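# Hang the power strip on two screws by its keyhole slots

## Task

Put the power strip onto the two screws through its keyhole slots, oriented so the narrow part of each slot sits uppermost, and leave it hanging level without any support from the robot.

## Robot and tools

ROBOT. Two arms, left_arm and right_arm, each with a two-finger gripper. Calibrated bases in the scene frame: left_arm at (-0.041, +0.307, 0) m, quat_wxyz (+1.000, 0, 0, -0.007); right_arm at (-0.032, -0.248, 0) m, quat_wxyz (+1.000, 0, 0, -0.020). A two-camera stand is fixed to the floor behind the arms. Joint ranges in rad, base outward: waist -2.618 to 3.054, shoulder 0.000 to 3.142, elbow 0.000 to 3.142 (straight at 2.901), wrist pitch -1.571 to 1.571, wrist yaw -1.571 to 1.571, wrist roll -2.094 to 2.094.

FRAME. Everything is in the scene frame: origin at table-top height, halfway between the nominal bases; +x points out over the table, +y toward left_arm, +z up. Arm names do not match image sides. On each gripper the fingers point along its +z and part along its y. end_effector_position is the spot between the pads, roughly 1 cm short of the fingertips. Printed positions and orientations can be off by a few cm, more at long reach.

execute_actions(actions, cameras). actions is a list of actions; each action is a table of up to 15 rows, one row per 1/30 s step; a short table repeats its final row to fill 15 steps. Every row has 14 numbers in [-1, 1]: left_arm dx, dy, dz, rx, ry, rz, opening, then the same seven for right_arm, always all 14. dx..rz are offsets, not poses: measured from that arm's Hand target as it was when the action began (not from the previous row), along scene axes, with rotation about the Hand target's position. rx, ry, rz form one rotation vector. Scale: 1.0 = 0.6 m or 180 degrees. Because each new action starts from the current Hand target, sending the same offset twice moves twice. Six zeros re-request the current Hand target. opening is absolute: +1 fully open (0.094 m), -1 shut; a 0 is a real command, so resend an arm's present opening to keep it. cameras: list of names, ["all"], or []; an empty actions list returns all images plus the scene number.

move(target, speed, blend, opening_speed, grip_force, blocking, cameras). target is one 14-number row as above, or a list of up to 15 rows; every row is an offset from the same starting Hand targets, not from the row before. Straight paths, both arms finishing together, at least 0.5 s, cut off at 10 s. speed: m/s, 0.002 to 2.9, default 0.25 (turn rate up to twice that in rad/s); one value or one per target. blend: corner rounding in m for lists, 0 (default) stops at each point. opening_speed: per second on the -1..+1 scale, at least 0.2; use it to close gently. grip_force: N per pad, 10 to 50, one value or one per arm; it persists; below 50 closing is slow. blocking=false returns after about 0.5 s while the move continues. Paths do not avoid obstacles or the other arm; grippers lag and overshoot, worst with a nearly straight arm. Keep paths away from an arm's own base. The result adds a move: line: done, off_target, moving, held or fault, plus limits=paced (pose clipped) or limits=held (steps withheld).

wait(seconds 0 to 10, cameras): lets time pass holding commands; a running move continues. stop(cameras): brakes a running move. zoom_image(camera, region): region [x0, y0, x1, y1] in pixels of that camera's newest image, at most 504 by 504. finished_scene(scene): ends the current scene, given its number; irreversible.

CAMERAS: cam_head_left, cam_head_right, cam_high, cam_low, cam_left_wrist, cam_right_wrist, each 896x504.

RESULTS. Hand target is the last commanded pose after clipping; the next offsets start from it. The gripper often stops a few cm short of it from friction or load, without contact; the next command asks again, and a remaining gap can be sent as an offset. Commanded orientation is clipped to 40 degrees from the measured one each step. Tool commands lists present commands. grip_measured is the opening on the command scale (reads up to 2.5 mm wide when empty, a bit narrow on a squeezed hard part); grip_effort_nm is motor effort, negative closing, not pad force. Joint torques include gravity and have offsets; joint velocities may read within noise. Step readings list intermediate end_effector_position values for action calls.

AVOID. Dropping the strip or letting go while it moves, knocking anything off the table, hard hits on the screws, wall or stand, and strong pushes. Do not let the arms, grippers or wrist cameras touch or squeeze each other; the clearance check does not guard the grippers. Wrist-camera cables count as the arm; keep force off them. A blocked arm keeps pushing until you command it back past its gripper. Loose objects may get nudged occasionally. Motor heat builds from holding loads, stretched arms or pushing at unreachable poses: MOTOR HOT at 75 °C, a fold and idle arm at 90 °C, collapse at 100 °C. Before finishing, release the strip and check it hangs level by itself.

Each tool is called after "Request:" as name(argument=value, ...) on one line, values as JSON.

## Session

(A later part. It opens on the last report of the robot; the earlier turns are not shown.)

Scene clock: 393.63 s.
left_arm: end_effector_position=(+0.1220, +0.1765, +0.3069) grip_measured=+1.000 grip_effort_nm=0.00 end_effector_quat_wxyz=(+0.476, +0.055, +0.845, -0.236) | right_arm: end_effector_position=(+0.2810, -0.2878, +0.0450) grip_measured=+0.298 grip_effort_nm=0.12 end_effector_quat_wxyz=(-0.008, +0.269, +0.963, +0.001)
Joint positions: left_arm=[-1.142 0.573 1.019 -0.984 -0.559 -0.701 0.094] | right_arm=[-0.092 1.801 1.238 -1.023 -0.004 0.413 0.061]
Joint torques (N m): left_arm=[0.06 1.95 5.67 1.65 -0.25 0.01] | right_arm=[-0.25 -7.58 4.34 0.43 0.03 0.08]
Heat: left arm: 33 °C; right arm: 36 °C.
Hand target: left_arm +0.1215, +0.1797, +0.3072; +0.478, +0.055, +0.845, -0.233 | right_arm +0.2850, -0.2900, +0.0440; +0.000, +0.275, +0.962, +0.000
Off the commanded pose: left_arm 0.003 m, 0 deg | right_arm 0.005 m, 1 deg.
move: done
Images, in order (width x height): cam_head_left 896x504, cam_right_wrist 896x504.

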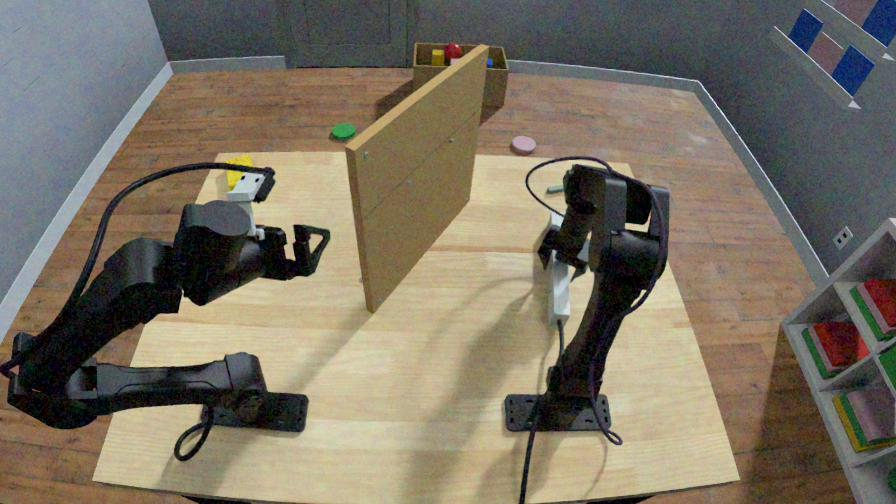

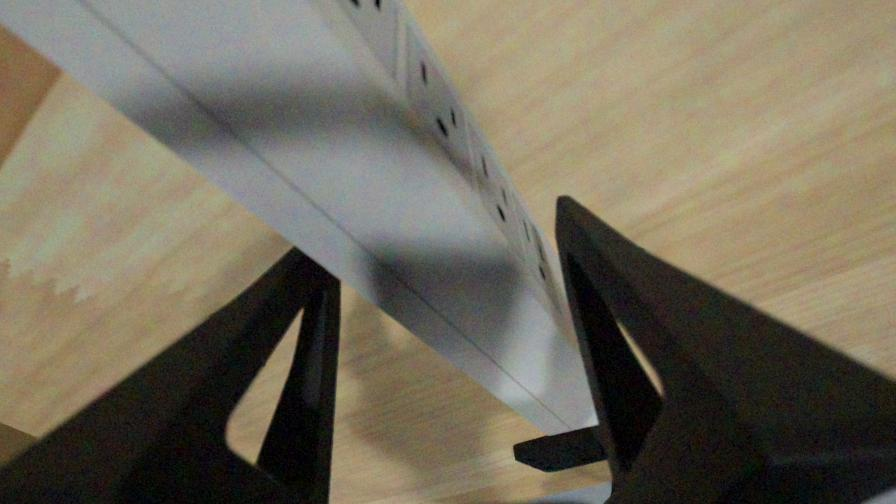

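Request:
move(target=[[0, 0, 0, 0, 0, 0, 1.0, 0.01, -0.003, 0, 0, 0, 0.198, 0.3], [0, 0, 0, 0, 0, 0, 1.0, 0.01, -0.003, 0, 0, 0, 0.198, -0.4], [0, 0, 0, 0, 0, 0, 1.0, 0.01, -0.003, 0.1, 0, 0, 0.198, -0.4], [0, 0, 0, 0, 0, 0, 1.0, 0.01, -0.003, 0.1, -0.2734, 0.0691, 0.1849, -0.4]], speed=[0.25, 0.1, 0.12, 0.25], opening_speed=0.8, cameras=["cam_right_wrist", "cam_head_left"])

Scene clock: 406.27 s.
left_arm: end_effector_position=(+0.1220, +0.1765, +0.3069) grip_measured=+1.000 grip_effort_nm=0.00 end_effector_quat_wxyz=(+0.476, +0.055, +0.845, -0.236) | right_arm: end_effector_position=(+0.2855, -0.2793, +0.0921) grip_measured=-0.287 grip_effort_nm=-1.03 end_effector_quat_wxyz=(+0.004, -0.017, +0.926, -0.377)
Joint positions: left_arm=[-1.142 0.573 1.019 -0.984 -0.559 -0.701 0.094] | right_arm=[0.33 1.901 1.342 -1.258 0.74 0.349 0.033]
Joint torques (N m): left_arm=[0.05 1.95 5.63 1.64 -0.24 0] | right_arm=[0.05 -7.91 4.44 -0.21 1.47 -0.11]
Heat: left arm: 33 °C; right arm: 36 °C.
Hand target: left_arm +0.1215, +0.1797, +0.3072; +0.478, +0.055, +0.845, -0.233 | right_arm +0.2910, -0.2918, +0.1040; +0.013, -0.029, +0.906, -0.423
Off the commanded pose: left_arm 0.003 m, 0 deg | right_arm 0.018 m, 6 deg.
move: off_target (right_arm); target 2's new opening was sent with right_arm's hand 0.012 m and 2 deg from that target
Images, in order (width x height): cam_head_left 896x504, cam_right_wrist 896x504.

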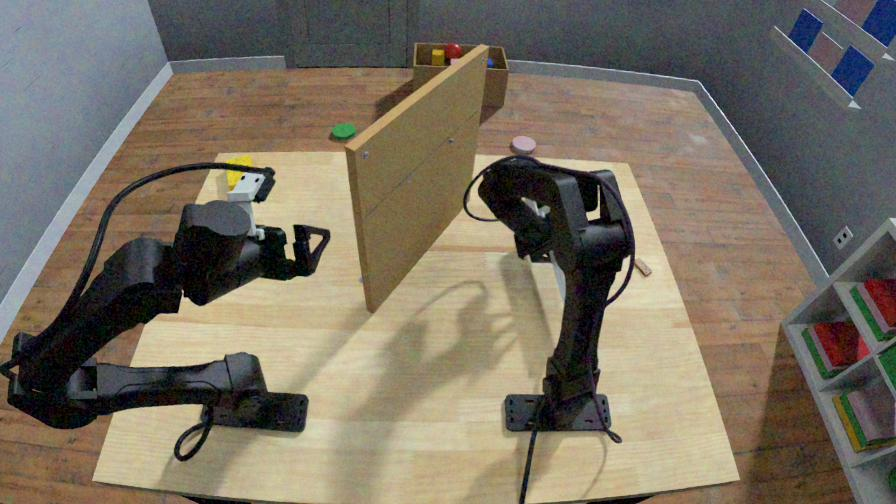

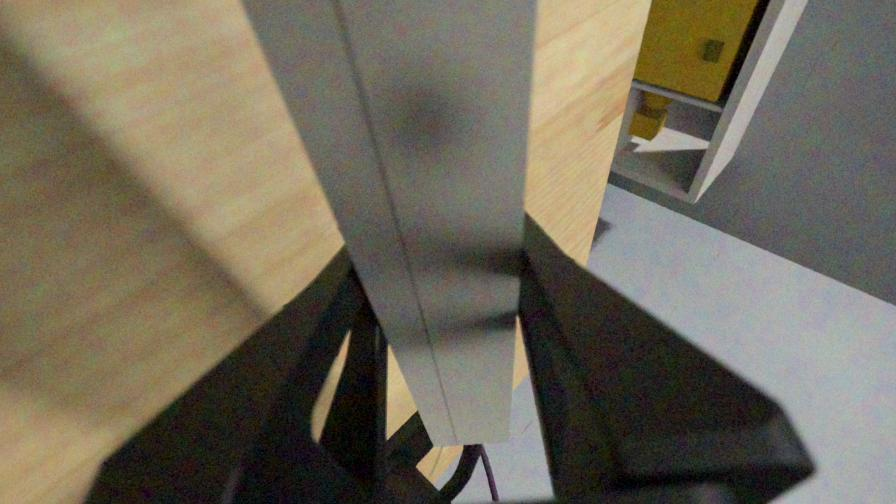

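Request:
move(target=[[0, 0, 0, 0, 0, 0, 1.0, 0, 0, -0.087, -0.0554, -0.0035, 0, -0.4], [0, 0, 0, 0, 0, 0, 1.0, 0, 0, -0.087, -0.0554, -0.0035, 0, 0.35]], speed=[0.1, 0.1], opening_speed=0.5, cameras=["cam_right_wrist", "cam_head_left"])

Scene clock: 411.67 s.
left_arm: end_effector_position=(+0.1220, +0.1765, +0.3069) grip_measured=+1.000 grip_effort_nm=0.00 end_effector_quat_wxyz=(+0.476, +0.055, +0.845, -0.236) | right_arm: end_effector_position=(+0.2886, -0.2900, +0.0501) grip_measured=+0.348 grip_effort_nm=0.12 end_effector_quat_wxyz=(+0.008, -0.028, +0.873, -0.488)
Joint positions: left_arm=[-1.142 0.573 1.019 -0.984 -0.559 -0.701 0.094] | right_arm=[0.379 2.094 1.27 -1.183 0.954 0.504 0.063]
Joint torques (N m): left_arm=[0.06 1.94 5.65 1.64 -0.24 0] | right_arm=[0.1 -8.44 3.41 -0.29 0.75 0.12]
Heat: left arm: 33 °C; right arm: 36 °C.
Hand target: left_arm +0.1215, +0.1797, +0.3072; +0.478, +0.055, +0.845, -0.233 | right_arm +0.2910, -0.2918, +0.0517; +0.015, -0.028, +0.866, -0.500
Off the commanded pose: left_arm 0.003 m, 0 deg | right_arm 0.004 m, 2 deg.
move: done; target 2's new opening was sent with right_arm's hand 0.012 m and 5 deg from that target
Images, in order (width x height): cam_head_left 896x504, cam_right_wrist 896x504.

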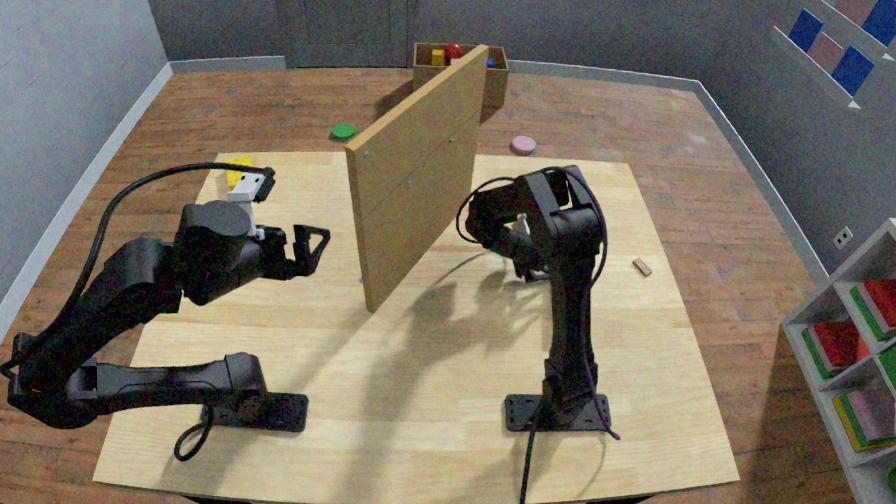

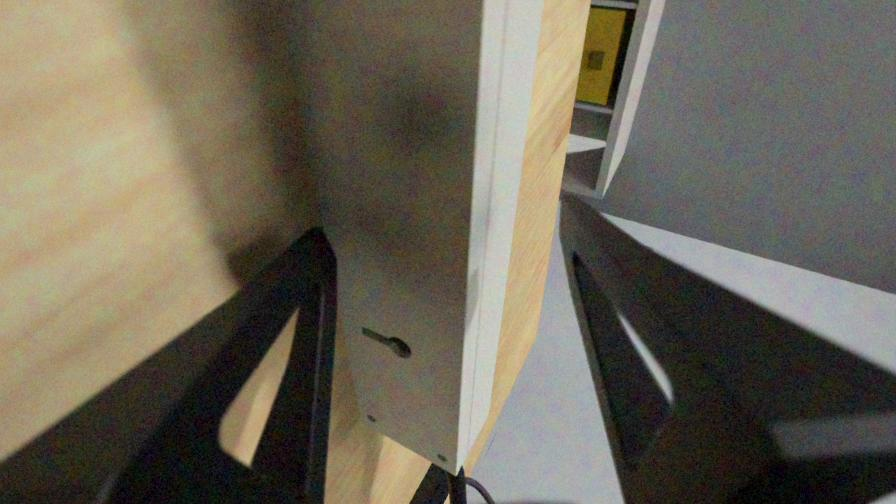

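Request:
move(target=[0, 0, 0, 0, 0, 0, 1.0, 0, 0, 0, 0, 0, 0, -0.4], speed=0.1, opening_speed=0.8, cameras=["cam_right_wrist", "cam_head_left"])

Scene clock: 442.13 s.
left_arm: end_effector_position=(+0.1220, +0.1765, +0.3069) grip_measured=+1.000 grip_effort_nm=0.00 end_effector_quat_wxyz=(+0.476, +0.055, +0.845, -0.236) | right_arm: end_effector_position=(+0.2886, -0.2900, +0.0502) grip_measured=-0.398 grip_effort_nm=-0.11 end_effector_quat_wxyz=(+0.008, -0.028, +0.872, -0.488)
Joint positions: left_arm=[-1.142 0.573 1.019 -0.984 -0.559 -0.701 0.094] | right_arm=[0.379 2.094 1.27 -1.183 0.955 0.504 0.028]
Joint torques (N m): left_arm=[0.08 1.94 5.64 1.64 -0.24 0.01] | right_arm=[0.16 -8.47 3.38 -0.28 0.76 0.11]
Heat: left arm: 33 °C; right arm: 36 °C.
Hand target: left_arm +0.1215, +0.1797, +0.3072; +0.478, +0.055, +0.845, -0.233 | right_arm +0.2910, -0.2918, +0.0517; +0.015, -0.028, +0.866, -0.500
Off the commanded pose: left_arm 0.003 m, 0 deg | right_arm 0.003 m, 2 deg.
move: done
Images, in order (width x height): cam_head_left 896x504, cam_right_wrist 896x504.

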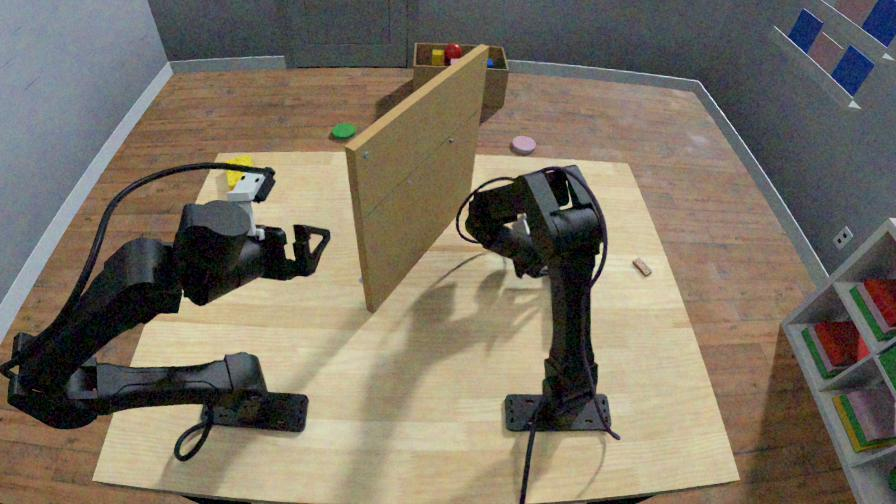

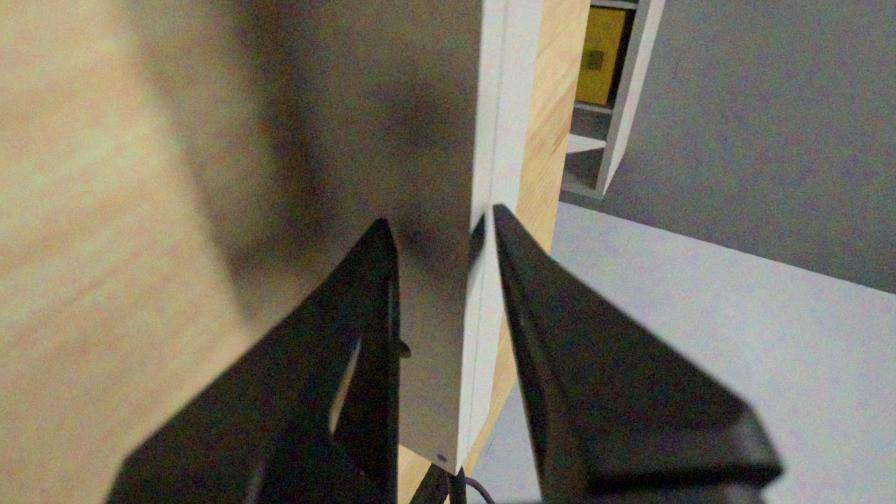

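Request:
move(target=[[0, 0, 0, 0, 0, 0, 1.0, 0, 0, 0.1, 0, 0, 0, -0.4], [0, 0, 0, 0, 0, 0, 1.0, -0.0017, -0.0403, 0.1, 0.3328, 0.0189, 0, 0.4]], speed=[0.15, 0.3], blend=[0.02, 0], cameras=["cam_right_wrist"])

Scene clock: 449.93 s.
left_arm: end_effector_position=(+0.1220, +0.1765, +0.3069) grip_measured=+1.000 grip_effort_nm=0.00 end_effector_quat_wxyz=(+0.476, +0.055, +0.845, -0.236) | right_arm: end_effector_position=(+0.2858, -0.3170, +0.1080) grip_measured=+0.398 grip_effort_nm=0.12 end_effector_quat_wxyz=(-0.001, -0.027, +1.000, -0.005)
Joint positions: left_arm=[-1.142 0.573 1.019 -0.984 -0.559 -0.701 0.094] | right_arm=[-0.171 1.776 1.462 -1.257 0.01 -0.266 0.066]
Joint torques (N m): left_arm=[0.06 1.98 5.64 1.64 -0.24 0.01] | right_arm=[-0.02 -7.19 6.46 0.19 -0.12 -0.07]
Heat: left arm: 33 °C; right arm: 36 °C.
Hand target: left_arm +0.1215, +0.1797, +0.3072; +0.478, +0.055, +0.845, -0.233 | right_arm +0.2899, -0.3160, +0.1117; +0.002, -0.031, +1.000, +0.000
Off the commanded pose: left_arm 0.003 m, 0 deg | right_arm 0.006 m, 1 deg.
move: done
Images, in order (width x height): cam_right_wrist 896x504.

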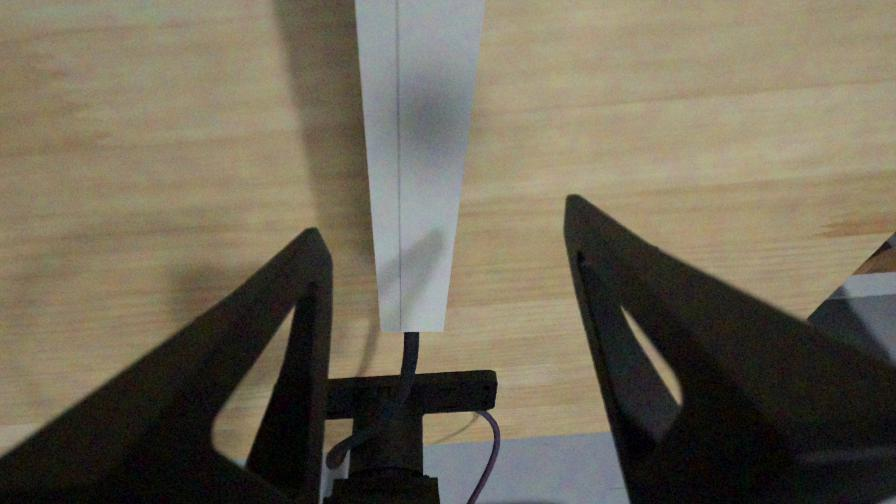

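Request:
move(target=[[0, 0, 0, 0, 0, 0, 1.0, 0, 0.0167, -0.03, 0, 0, -0.026, 0.4], [0, 0, 0, 0, 0, 0, 1.0, 0, 0.0167, -0.1103, 0, 0, -0.026, 0.4], [0, 0, 0, 0, 0, 0, 1.0, 0, 0.0167, -0.1103, 0, 0, -0.026, -0.4], [0, 0, 0, 0, 0, 0, 1.0, 0, 0.0167, -0.0437, 0, 0, -0.026, -0.4], [0, 0, 0, 0, 0, 0, 1.0, 0, 0.0167, -0.0437, -0.3556, -0.0046, -0.0234, -0.4]], speed=[0.15, 0.12, 0.1, 0.12, 0.28], blend=[0.01, 0, 0, 0.01, 0], opening_speed=1.0, cameras=["cam_right_wrist"])

Scene clock: 499.03 s.
left_arm: end_effector_position=(+0.1220, +0.1765, +0.3069) grip_measured=+1.000 grip_effort_nm=0.00 end_effector_quat_wxyz=(+0.476, +0.055, +0.845, -0.236) | right_arm: end_effector_position=(+0.2826, -0.3007, +0.0742) grip_measured=-0.290 grip_effort_nm=-1.03 end_effector_quat_wxyz=(-0.017, +0.016, +0.865, -0.501)
Joint positions: left_arm=[-1.142 0.573 1.019 -0.984 -0.559 -0.701 0.094] | right_arm=[0.348 2.108 1.363 -1.377 0.948 0.633 0.033]
Joint torques (N m): left_arm=[0.06 1.94 5.67 1.64 -0.23 0] | right_arm=[0.03 -8.36 5.14 -0.85 1.13 0.12]
Heat: left arm: 33 °C; right arm: 32 °C.
Hand target: left_arm +0.1215, +0.1797, +0.3072; +0.478, +0.055, +0.845, -0.233 | right_arm +0.2900, -0.3059, +0.0855; -0.008, +0.007, +0.848, -0.530
Off the commanded pose: left_arm 0.003 m, 0 deg | right_arm 0.015 m, 4 deg.
move: off_target (right_arm)
Images, in order (width x height): cam_right_wrist 896x504.

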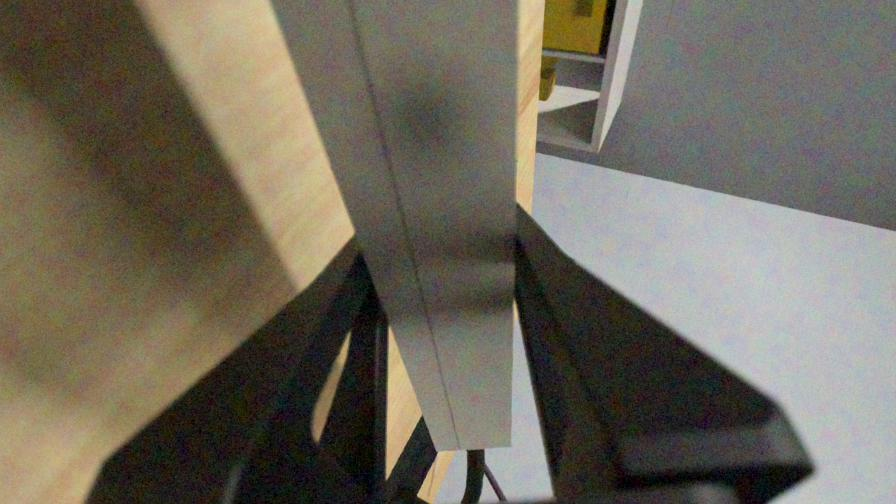

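Request:
move(target=[0, 0, 0, 0, 0, 0, 1.0, 0, 0, -0.0725, 0, 0, 0, -0.4], speed=0.08, cameras=["cam_right_wrist", "cam_head_left"])

Scene clock: 501.03 s.
left_arm: end_effector_position=(+0.1220, +0.1765, +0.3069) grip_measured=+1.000 grip_effort_nm=0.00 end_effector_quat_wxyz=(+0.476, +0.055, +0.845, -0.236) | right_arm: end_effector_position=(+0.2845, -0.3016, +0.0414) grip_measured=-0.291 grip_effort_nm=-1.03 end_effector_quat_wxyz=(-0.020, +0.016, +0.860, -0.510)
Joint positions: left_arm=[-1.142 0.573 1.019 -0.984 -0.559 -0.701 0.094] | right_arm=[0.348 2.199 1.341 -1.294 0.961 0.653 0.033]
Joint torques (N m): left_arm=[0.08 1.95 5.67 1.65 -0.23 0.01] | right_arm=[-0.01 -8.42 2.85 -0.37 1.01 0.04]
Heat: left arm: 33 °C; right arm: 32 °C.
Hand target: left_arm +0.1215, +0.1797, +0.3072; +0.478, +0.055, +0.845, -0.233 | right_arm +0.2901, -0.3059, +0.0421; -0.007, +0.008, +0.848, -0.530
Off the commanded pose: left_arm 0.003 m, 0 deg | right_arm 0.007 m, 3 deg.
move: off_target (right_arm)
Images, in order (width x height): cam_head_left 896x504, cam_right_wrist 896x504.

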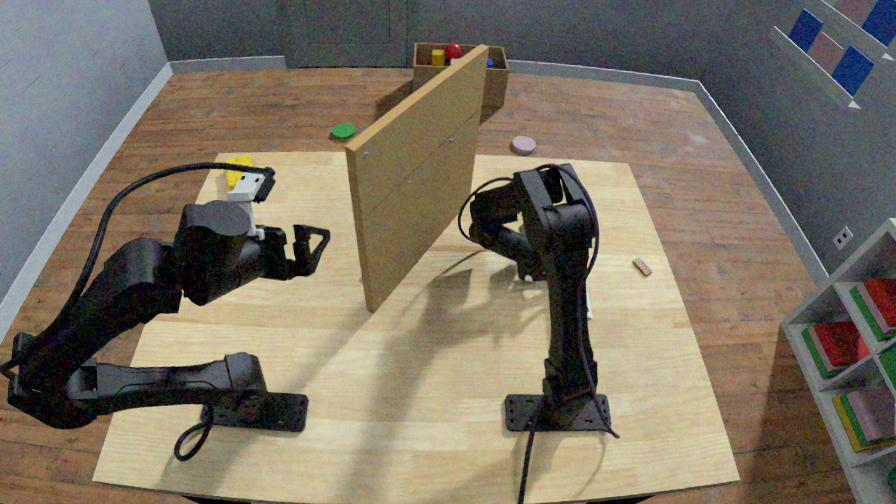

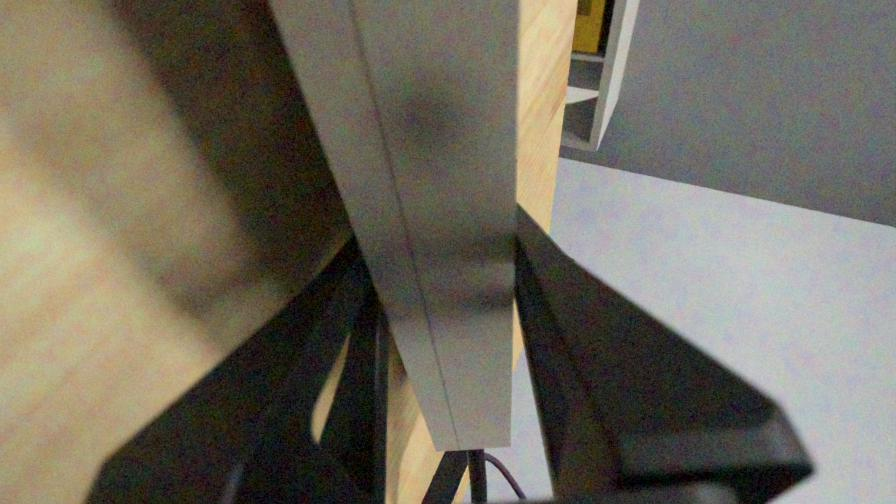

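Request:
move(target=[0, 0, 0, 0, 0, 0, 1.0, 0, 0, 0, 0, 0, 0, 0.15], speed=0.08, opening_speed=0.4, cameras=["cam_right_wrist"])

Scene clock: 503.40 s.
left_arm: end_effector_position=(+0.1220, +0.1765, +0.3069) grip_measured=+1.000 grip_effort_nm=0.00 end_effector_quat_wxyz=(+0.476, +0.055, +0.845, -0.236) | right_arm: end_effector_position=(+0.2881, -0.3030, +0.0437) grip_measured=+0.148 grip_effort_nm=0.11 end_effector_quat_wxyz=(-0.011, +0.013, +0.855, -0.518)
Joint positions: left_arm=[-1.142 0.573 1.019 -0.984 -0.559 -0.701 0.094] | right_arm=[0.348 2.199 1.341 -1.287 0.985 0.653 0.054]
Joint torques (N m): left_arm=[0.09 1.96 5.64 1.64 -0.24 0] | right_arm=[-0.01 -8.49 2.81 -0.38 0.74 0.04]
Heat: left arm: 33 °C; right arm: 33 °C.
Hand target: left_arm +0.1215, +0.1797, +0.3072; +0.478, +0.055, +0.845, -0.233 | right_arm +0.2901, -0.3059, +0.0421; -0.008, +0.008, +0.848, -0.530
Off the commanded pose: left_arm 0.003 m, 0 deg | right_arm 0.004 m, 2 deg.
move: done
Images, in order (width x height): cam_right_wrist 896x504.

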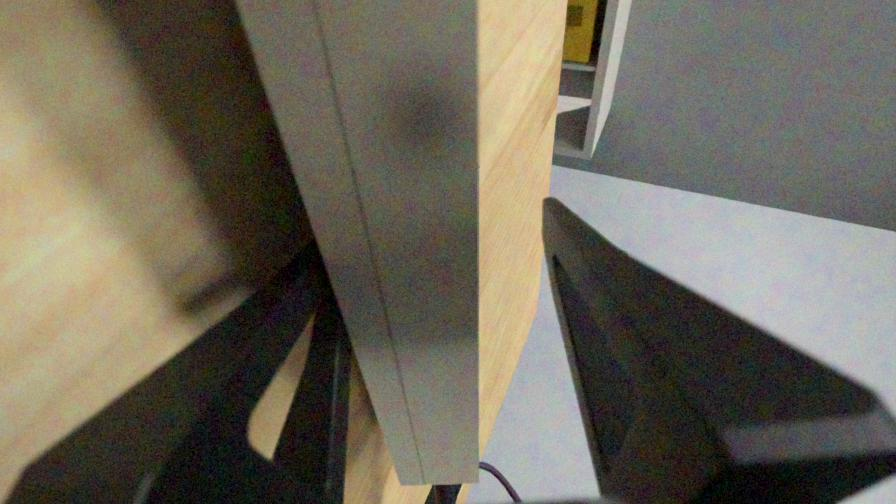

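Request:
move(target=[0, 0, 0, 0, 0, 0, 1.0, 0.004, 0.115, 0.06, 0, 0, 0, 0.15], speed=0.05, cameras=["cam_right_wrist", "cam_head_left"])

Scene clock: 506.43 s.
left_arm: end_effector_position=(+0.1220, +0.1765, +0.3069) grip_measured=+1.000 grip_effort_nm=0.00 end_effector_quat_wxyz=(+0.476, +0.055, +0.845, -0.236) | right_arm: end_effector_position=(+0.2879, -0.2394, +0.0684) grip_measured=+0.148 grip_effort_nm=0.12 end_effector_quat_wxyz=(-0.002, -0.012, +0.855, -0.518)
Joint positions: left_arm=[-1.142 0.573 1.019 -0.984 -0.559 -0.701 0.094] | right_arm=[0.524 2.245 1.508 -1.551 0.908 0.819 0.054]
Joint torques (N m): left_arm=[0.03 1.94 5.65 1.64 -0.24 0] | right_arm=[0.08 -11.54 4.75 -0.79 0.47 0.07]
Heat: left arm: 33 °C; right arm: 33 °C.
Hand target: left_arm +0.1215, +0.1797, +0.3072; +0.478, +0.055, +0.845, -0.233 | right_arm +0.2924, -0.2369, +0.0781; -0.008, +0.007, +0.848, -0.530
Off the commanded pose: left_arm 0.003 m, 0 deg | right_arm 0.011 m, 3 deg.
joint sent to its limit (right arm) — joint 4 (wrist pitch), lower limit. The joint targets are off in orientation, not in position.
move: off_target (right_arm)
Images, in order (width x height): cam_head_left 896x504, cam_right_wrist 896x504.

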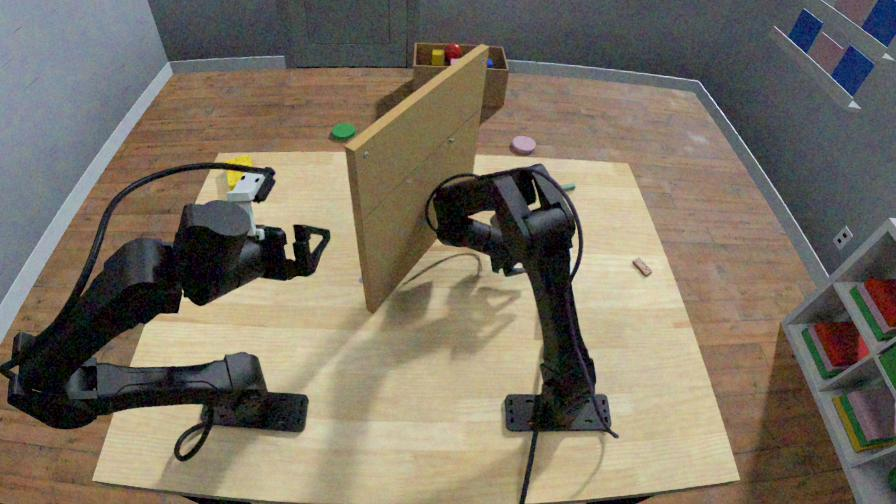

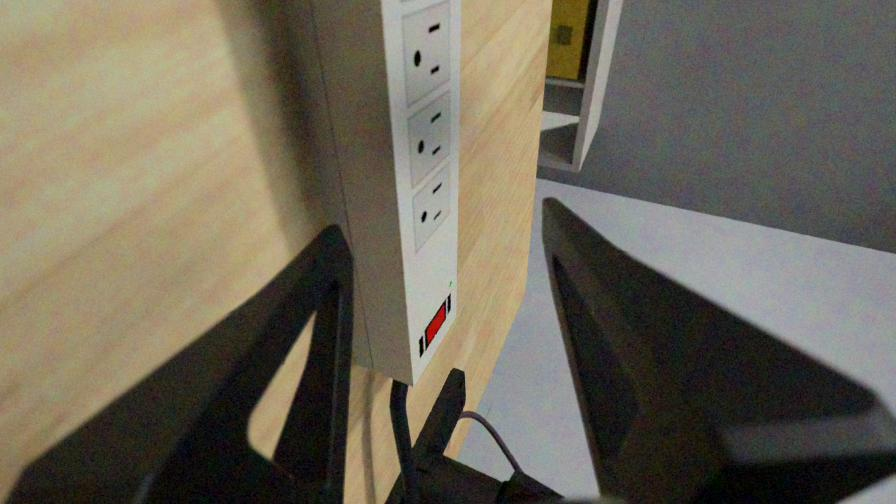

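Request:
move(target=[[0, 0, 0, 0, 0, 0, 1.0, 0, 0.01, 0.07, 0, 0, 0, 0.15], [0, 0, 0, 0, 0, 0, 1.0, 0.0077, -0.0818, 0.07, 0.3555, -0.0023, 0.0097, 0.9]], speed=[0.12, 0.3], blend=[0.015, 0], cameras=["cam_right_wrist"])

Scene clock: 515.43 s.
left_arm: end_effector_position=(+0.1220, +0.1765, +0.3069) grip_measured=+1.000 grip_effort_nm=0.00 end_effector_quat_wxyz=(+0.476, +0.055, +0.845, -0.236) | right_arm: end_effector_position=(+0.2900, -0.2870, +0.1080) grip_measured=+0.898 grip_effort_nm=0.12 end_effector_quat_wxyz=(-0.027, -0.005, +1.000, -0.002)
Joint positions: left_arm=[-1.142 0.573 1.019 -0.984 -0.559 -0.701 0.094] | right_arm=[-0.078 1.823 1.519 -1.319 0.01 -0.127 0.089]
Joint torques (N m): left_arm=[0.08 1.95 5.64 1.64 -0.23 0.01] | right_arm=[-0.01 -10.47 5.53 0.32 -0.09 -0.08]
Heat: left arm: 33 °C; right arm: 36 °C.
Hand target: left_arm +0.1215, +0.1797, +0.3072; +0.478, +0.055, +0.845, -0.233 | right_arm +0.2971, -0.2859, +0.1200; +0.000, -0.008, +1.000, +0.000
Off the commanded pose: left_arm 0.003 m, 0 deg | right_arm 0.014 m, 3 deg.
move: off_target (right_arm); target 2's new opening was sent with right_arm's hand 0.014 m and 3 deg from that target
Images, in order (width x height): cam_right_wrist 896x504.

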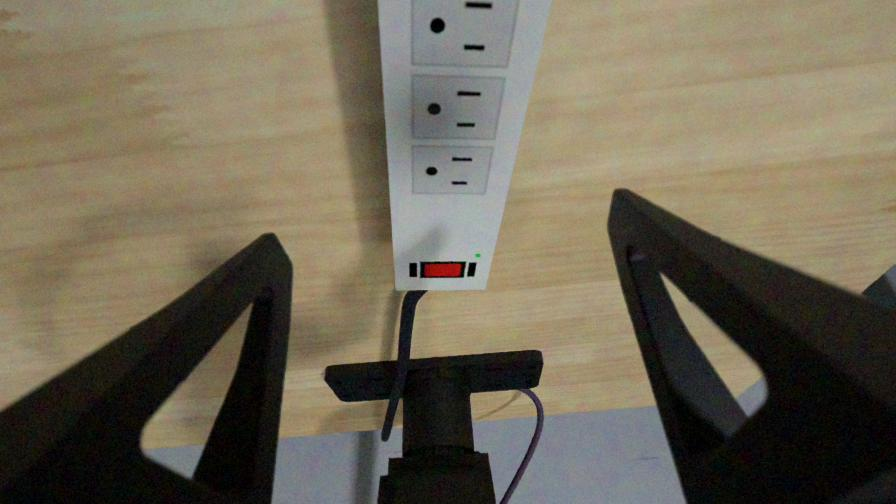

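Request:
move(target=[[0, 0, 0, 0, 0, 0, 1.0, 0.0265, -0.006, 0, 0, 0, -0.012, 0.9], [0, 0, 0, 0, 0, 0, 1.0, 0.0265, -0.006, -0.1617, 0, 0, -0.012, 0.9], [0, 0, 0, 0, 0, 0, 1.0, 0.0265, -0.006, -0.1617, 0, 0, -0.012, -0.15]], speed=[0.12, 0.12, 0.1], blend=[0.01, 0, 0], opening_speed=0.8, cameras=["cam_right_wrist", "cam_head_left"])

Scene clock: 522.63 s.
left_arm: end_effector_position=(+0.1220, +0.1765, +0.3069) grip_measured=+1.000 grip_effort_nm=0.00 end_effector_quat_wxyz=(+0.476, +0.055, +0.845, -0.236) | right_arm: end_effector_position=(+0.3104, -0.2896, +0.0265) grip_measured=+0.109 grip_effort_nm=-1.02 end_effector_quat_wxyz=(-0.003, +0.009, +1.000, -0.004)
Joint positions: left_arm=[-1.142 0.573 1.019 -0.984 -0.559 -0.701 0.094] | right_arm=[-0.079 1.921 1.318 -0.973 0.008 -0.101 0.052]
Joint torques (N m): left_arm=[0.05 1.96 5.64 1.64 -0.24 0.01] | right_arm=[-0.24 -8.16 4.08 0.43 -0.1 -0.01]
Heat: left arm: 33 °C; right arm: 36 °C.
Hand target: left_arm +0.1215, +0.1797, +0.3072; +0.478, +0.055, +0.845, -0.233 | right_arm +0.3129, -0.2896, +0.0230; +0.000, +0.011, +1.000, +0.000
Off the commanded pose: left_arm 0.003 m, 0 deg | right_arm 0.004 m, 1 deg.
move: done; blend cut to 0.0095 m at target 1
Images, in order (width x height): cam_head_left 896x504, cam_right_wrist 896x504.

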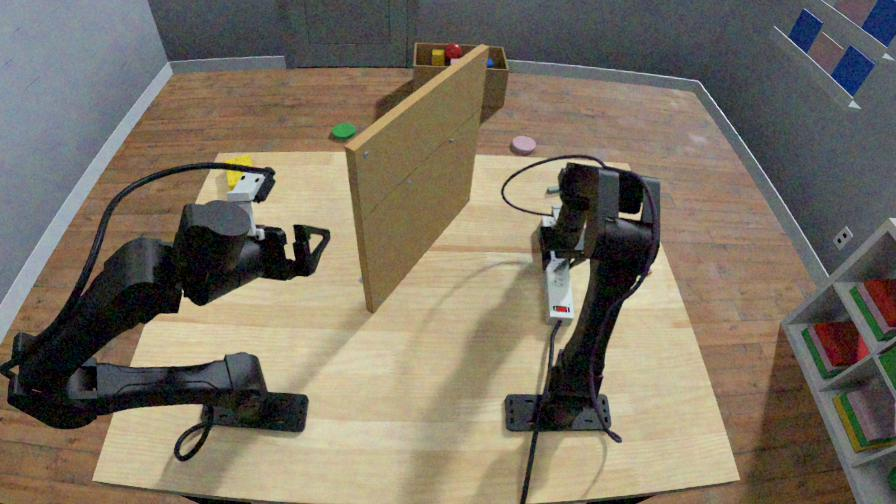

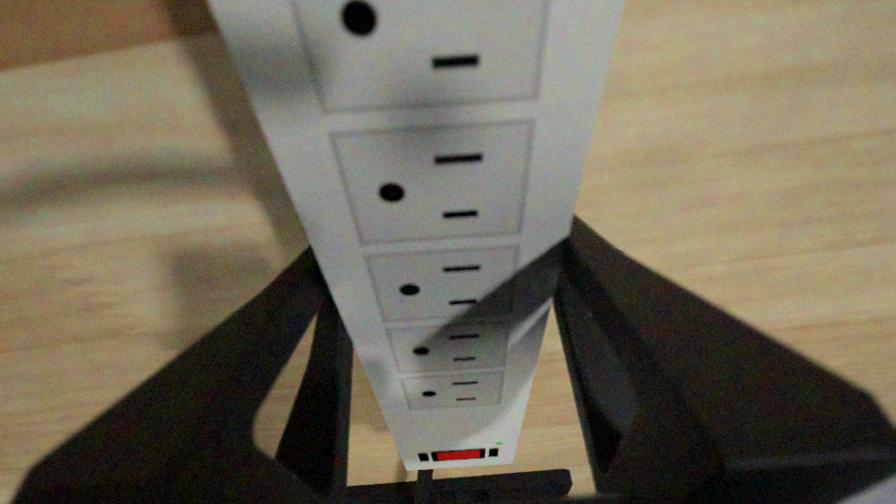

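Request:
move(target=[[0, 0, 0, 0, 0, 0, 1.0, 0, 0, 0.15, 0, 0, 0, -0.15], [0, 0, 0, 0, 0, 0, 1.0, -0.0715, 0.0827, 0.295, -0.1066, -0.2910, 0.2932, -0.15], [0, 0, 0, 0, 0, 0, 1.0, -0.1118, 0.2295, 0.345, -0.2131, -0.5820, 0.5865, -0.15]], speed=[0.15, 0.25, 0.25], blend=[0.02, 0.02, 0], cameras=["cam_right_wrist", "cam_head_left", "cam_head_right"])

Scene clock: 539.40 s.
left_arm: end_effector_position=(+0.1220, +0.1765, +0.3069) grip_measured=+1.000 grip_effort_nm=0.00 end_effector_quat_wxyz=(+0.476, +0.055, +0.845, -0.236) | right_arm: end_effector_position=(+0.2473, -0.1527, +0.2165) grip_measured=+0.091 grip_effort_nm=-1.03 end_effector_quat_wxyz=(+0.660, -0.668, +0.273, -0.210)
Joint positions: left_arm=[-1.142 0.573 1.019 -0.984 -0.559 -0.701 0.094] | right_arm=[-0.223 0.966 0.296 0.573 -1.137 -1.579 0.051]
Joint torques (N m): left_arm=[0.08 1.96 5.65 1.64 -0.24 0.01] | right_arm=[-0.29 -1.66 5.45 2.02 -0.3 -0.1]
Heat: left arm: 33 °C; right arm: 34 °C.
Hand target: left_arm +0.1215, +0.1797, +0.3072; +0.478, +0.055, +0.845, -0.233 | right_arm +0.2458, -0.1519, +0.2300; +0.667, -0.667, +0.235, -0.236
Off the commanded pose: left_arm 0.003 m, 0 deg | right_arm 0.014 m, 5 deg.
move: off_target (right_arm)
Images, in order (width x height): cam_head_left 896x504, cam_head_right 896x504, cam_right_wrist 896x504.

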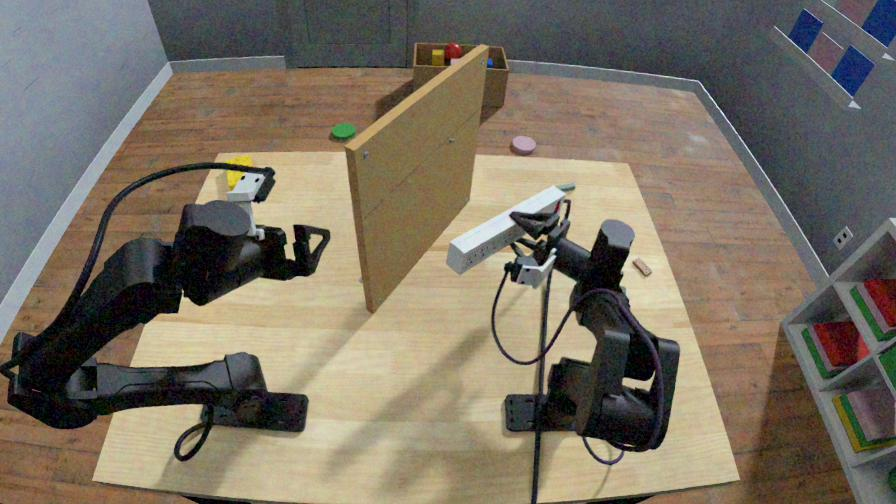

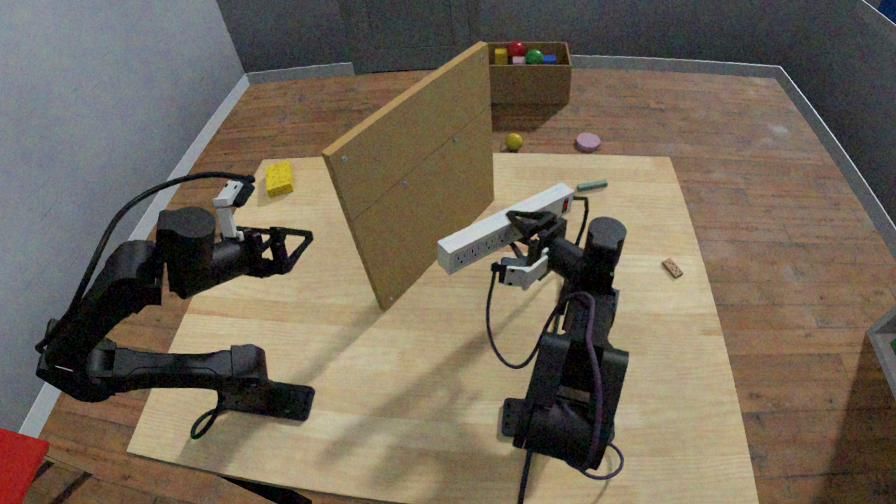

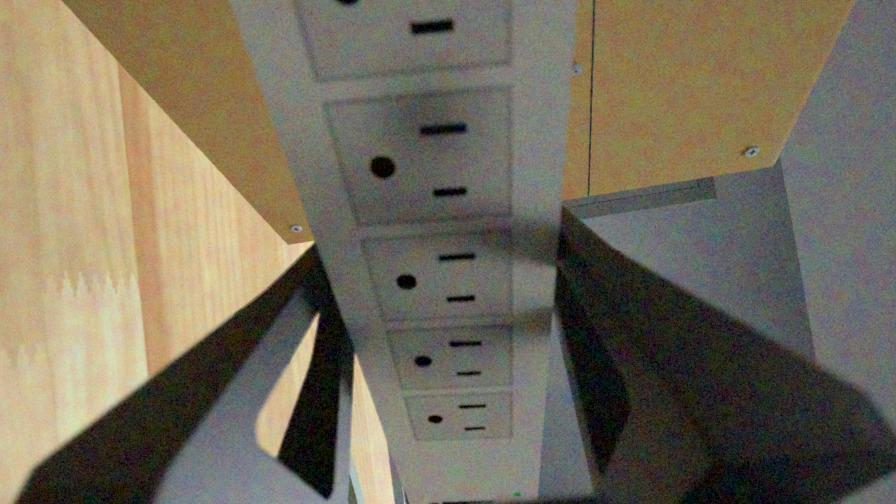

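Request:
wait(seconds=0.1, cameras=["cam_left_wrist", "cam_head_left"])

Request:
zoom_image(camera="cam_head_left", region=[340, 100, 592, 312])

Scene clock: 564.07 s.
left_arm: end_effector_position=(+0.1220, +0.1765, +0.3069) grip_measured=+1.000 grip_effort_nm=0.00 end_effector_quat_wxyz=(+0.476, +0.055, +0.845, -0.236) | right_arm: end_effector_position=(+0.2473, -0.1527, +0.2165) grip_measured=+0.091 grip_effort_nm=-1.02 end_effector_quat_wxyz=(+0.660, -0.668, +0.273, -0.210)
Joint positions: left_arm=[-1.142 0.573 1.019 -0.984 -0.559 -0.701 0.094] | right_arm=[-0.223 0.966 0.296 0.574 -1.137 -1.579 0.051]
Joint torques (N m): left_arm=[0.08 1.95 5.65 1.64 -0.24 0.01] | right_arm=[-0.27 -1.76 5.45 2.03 -0.29 -0.09]
Heat: left arm: 33 °C; right arm: 31 °C.
Hand target: left_arm +0.1215, +0.1797, +0.3072; +0.478, +0.055, +0.845, -0.233 | right_arm +0.2459, -0.1519, +0.2300; +0.667, -0.667, +0.235, -0.236
Tool commands: left_gripper/opening=+1.0 right_gripper/opening=-0.15
Off the commanded pose: left_arm 0.003 m, 0 deg | right_arm 0.014 m, 5 deg.
wait: 0.10 s; at rest from the start
Images, in order (width x height): cam_head_left 896x504, cam_left_wrist 896x504.

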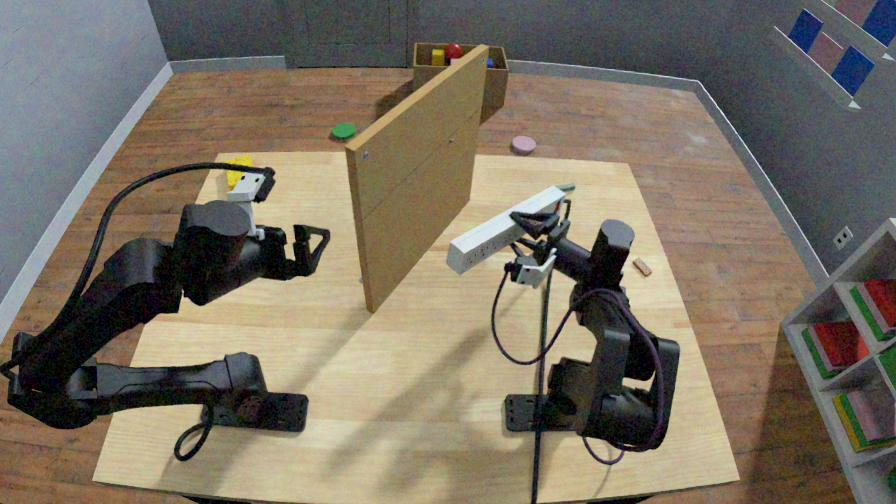

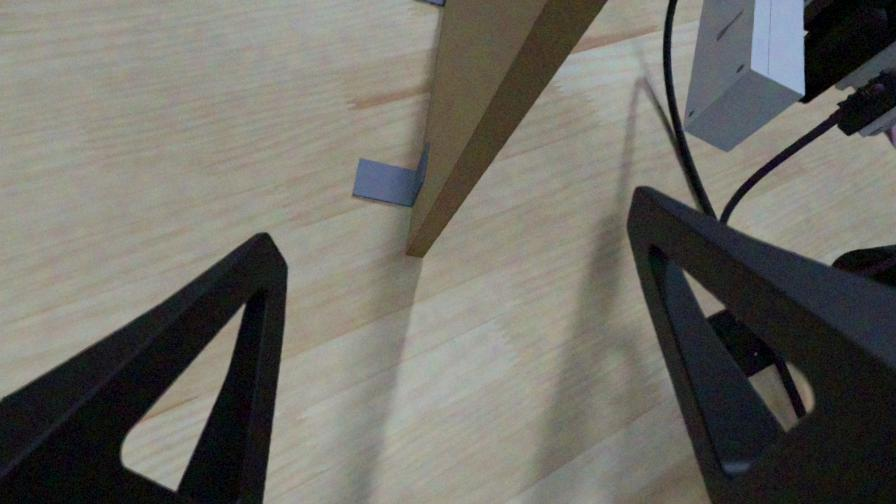

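Scaled by 2.000 from the camera's 896x504 image, which has a finer 1280x720 frame.

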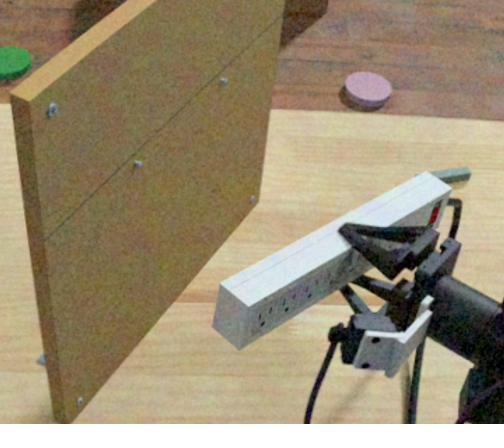

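Request:
move(target=[0, 0, 0, 0, 0, 0, 1.0, 0.3857, -0.2252, 0, -0.0163, -0.0195, 0.001, -0.15], speed=0.25, cameras=["cam_low", "cam_high", "cam_right_wrist"])

Request:
zoom_image(camera="cam_low", region=[120, 60, 400, 240])

Request:
zoom_image(camera="cam_high", region=[250, 40, 500, 240])

Scene clock: 579.00 s.
left_arm: end_effector_position=(+0.1220, +0.1765, +0.3069) grip_measured=+1.000 grip_effort_nm=0.01 end_effector_quat_wxyz=(+0.476, +0.055, +0.845, -0.236) | right_arm: end_effector_position=(+0.4721, -0.2833, +0.2086) grip_measured=+0.090 grip_effort_nm=-1.03 end_effector_quat_wxyz=(+0.660, -0.672, +0.255, -0.219)
Joint positions: left_arm=[-1.142 0.573 1.019 -0.984 -0.559 -0.701 0.094] | right_arm=[-0.384 2.049 1.268 0.655 -1.31 -1.649 0.051]
Joint torques (N m): left_arm=[0.08 1.98 5.64 1.64 -0.23 0.01] | right_arm=[-0.27 -10.52 8.13 1.79 -0.25 -0.26]
Heat: left arm: 33 °C; right arm: 31 °C.
Hand target: left_arm +0.1215, +0.1797, +0.3072; +0.478, +0.055, +0.845, -0.233 | right_arm +0.4773, -0.2870, +0.2301; +0.657, -0.676, +0.208, -0.261
Off the commanded pose: left_arm 0.003 m, 0 deg | right_arm 0.022 m, 7 deg.
move: off_target (right_arm)
Images, in order (width x height): cam_high 896x504, cam_low 896x504, cam_right_wrist 896x504.

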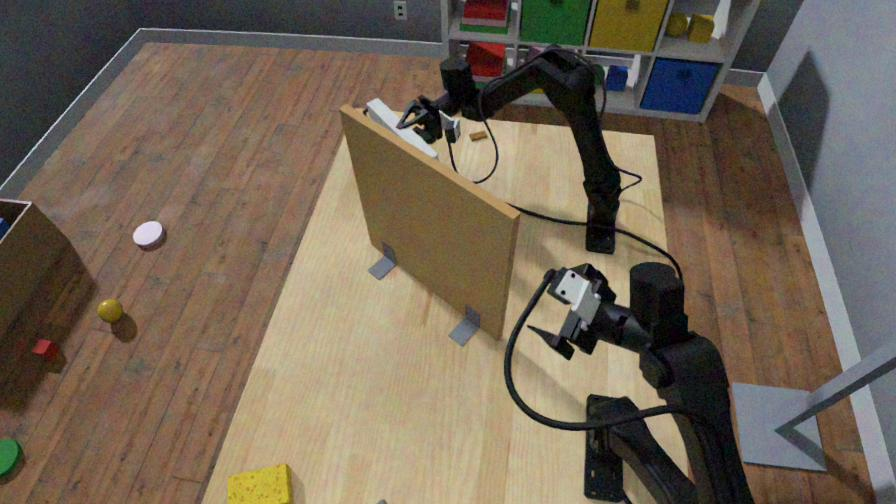

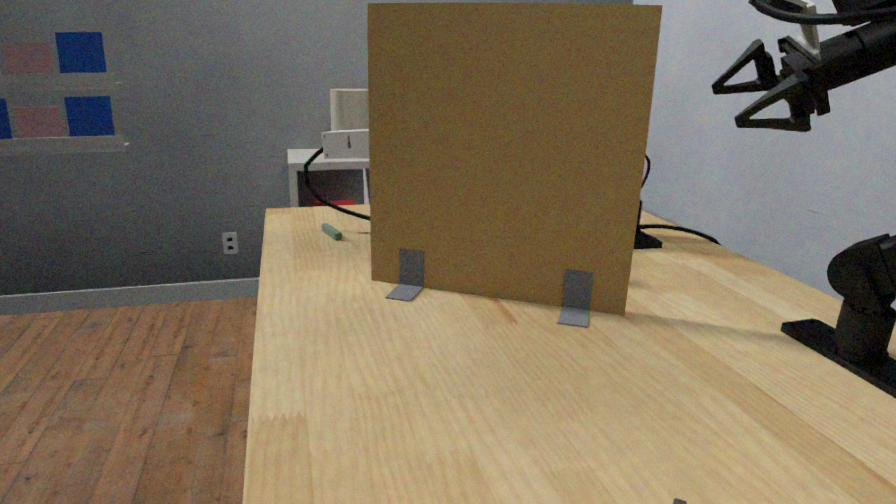

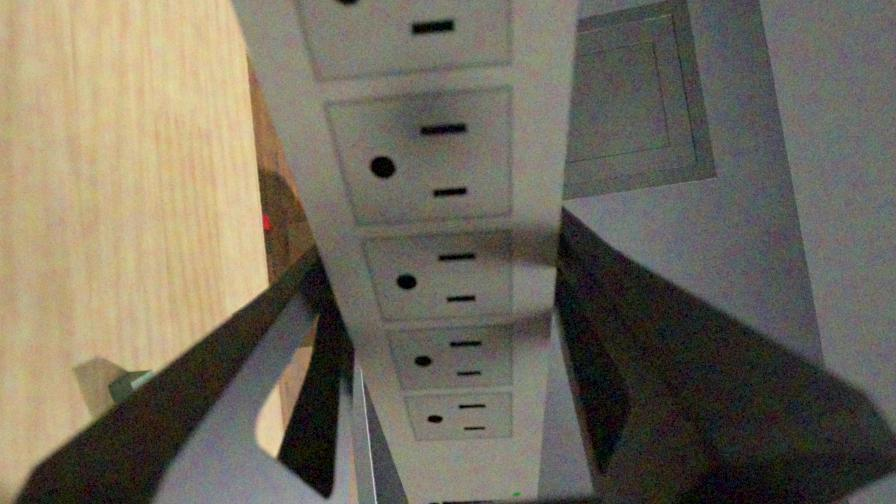

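Scaled by 1.800 from the camera's 896x504 image, which has a finer 1280x720 frame.

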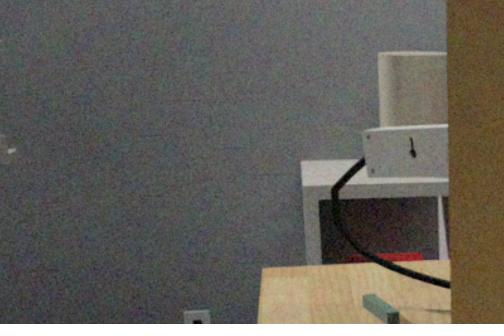

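Scaled by 2.016 from the camera's 896x504 image, which has a finer 1280x720 frame.

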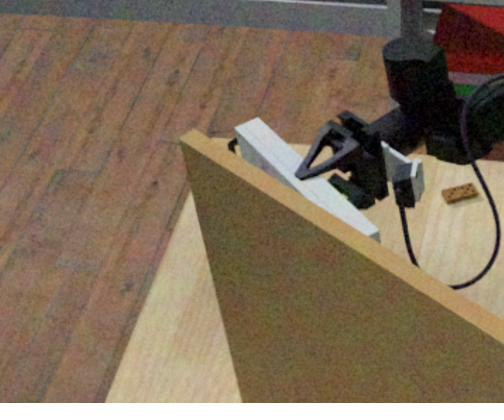

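Request:
zoom_image(camera="cam_low", region=[312, 116, 382, 172])

Scaled by 7.200 from the camera's 896x504 image, which has a finer 1280x720 frame.

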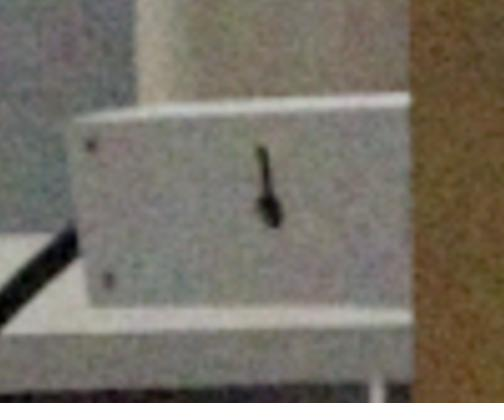

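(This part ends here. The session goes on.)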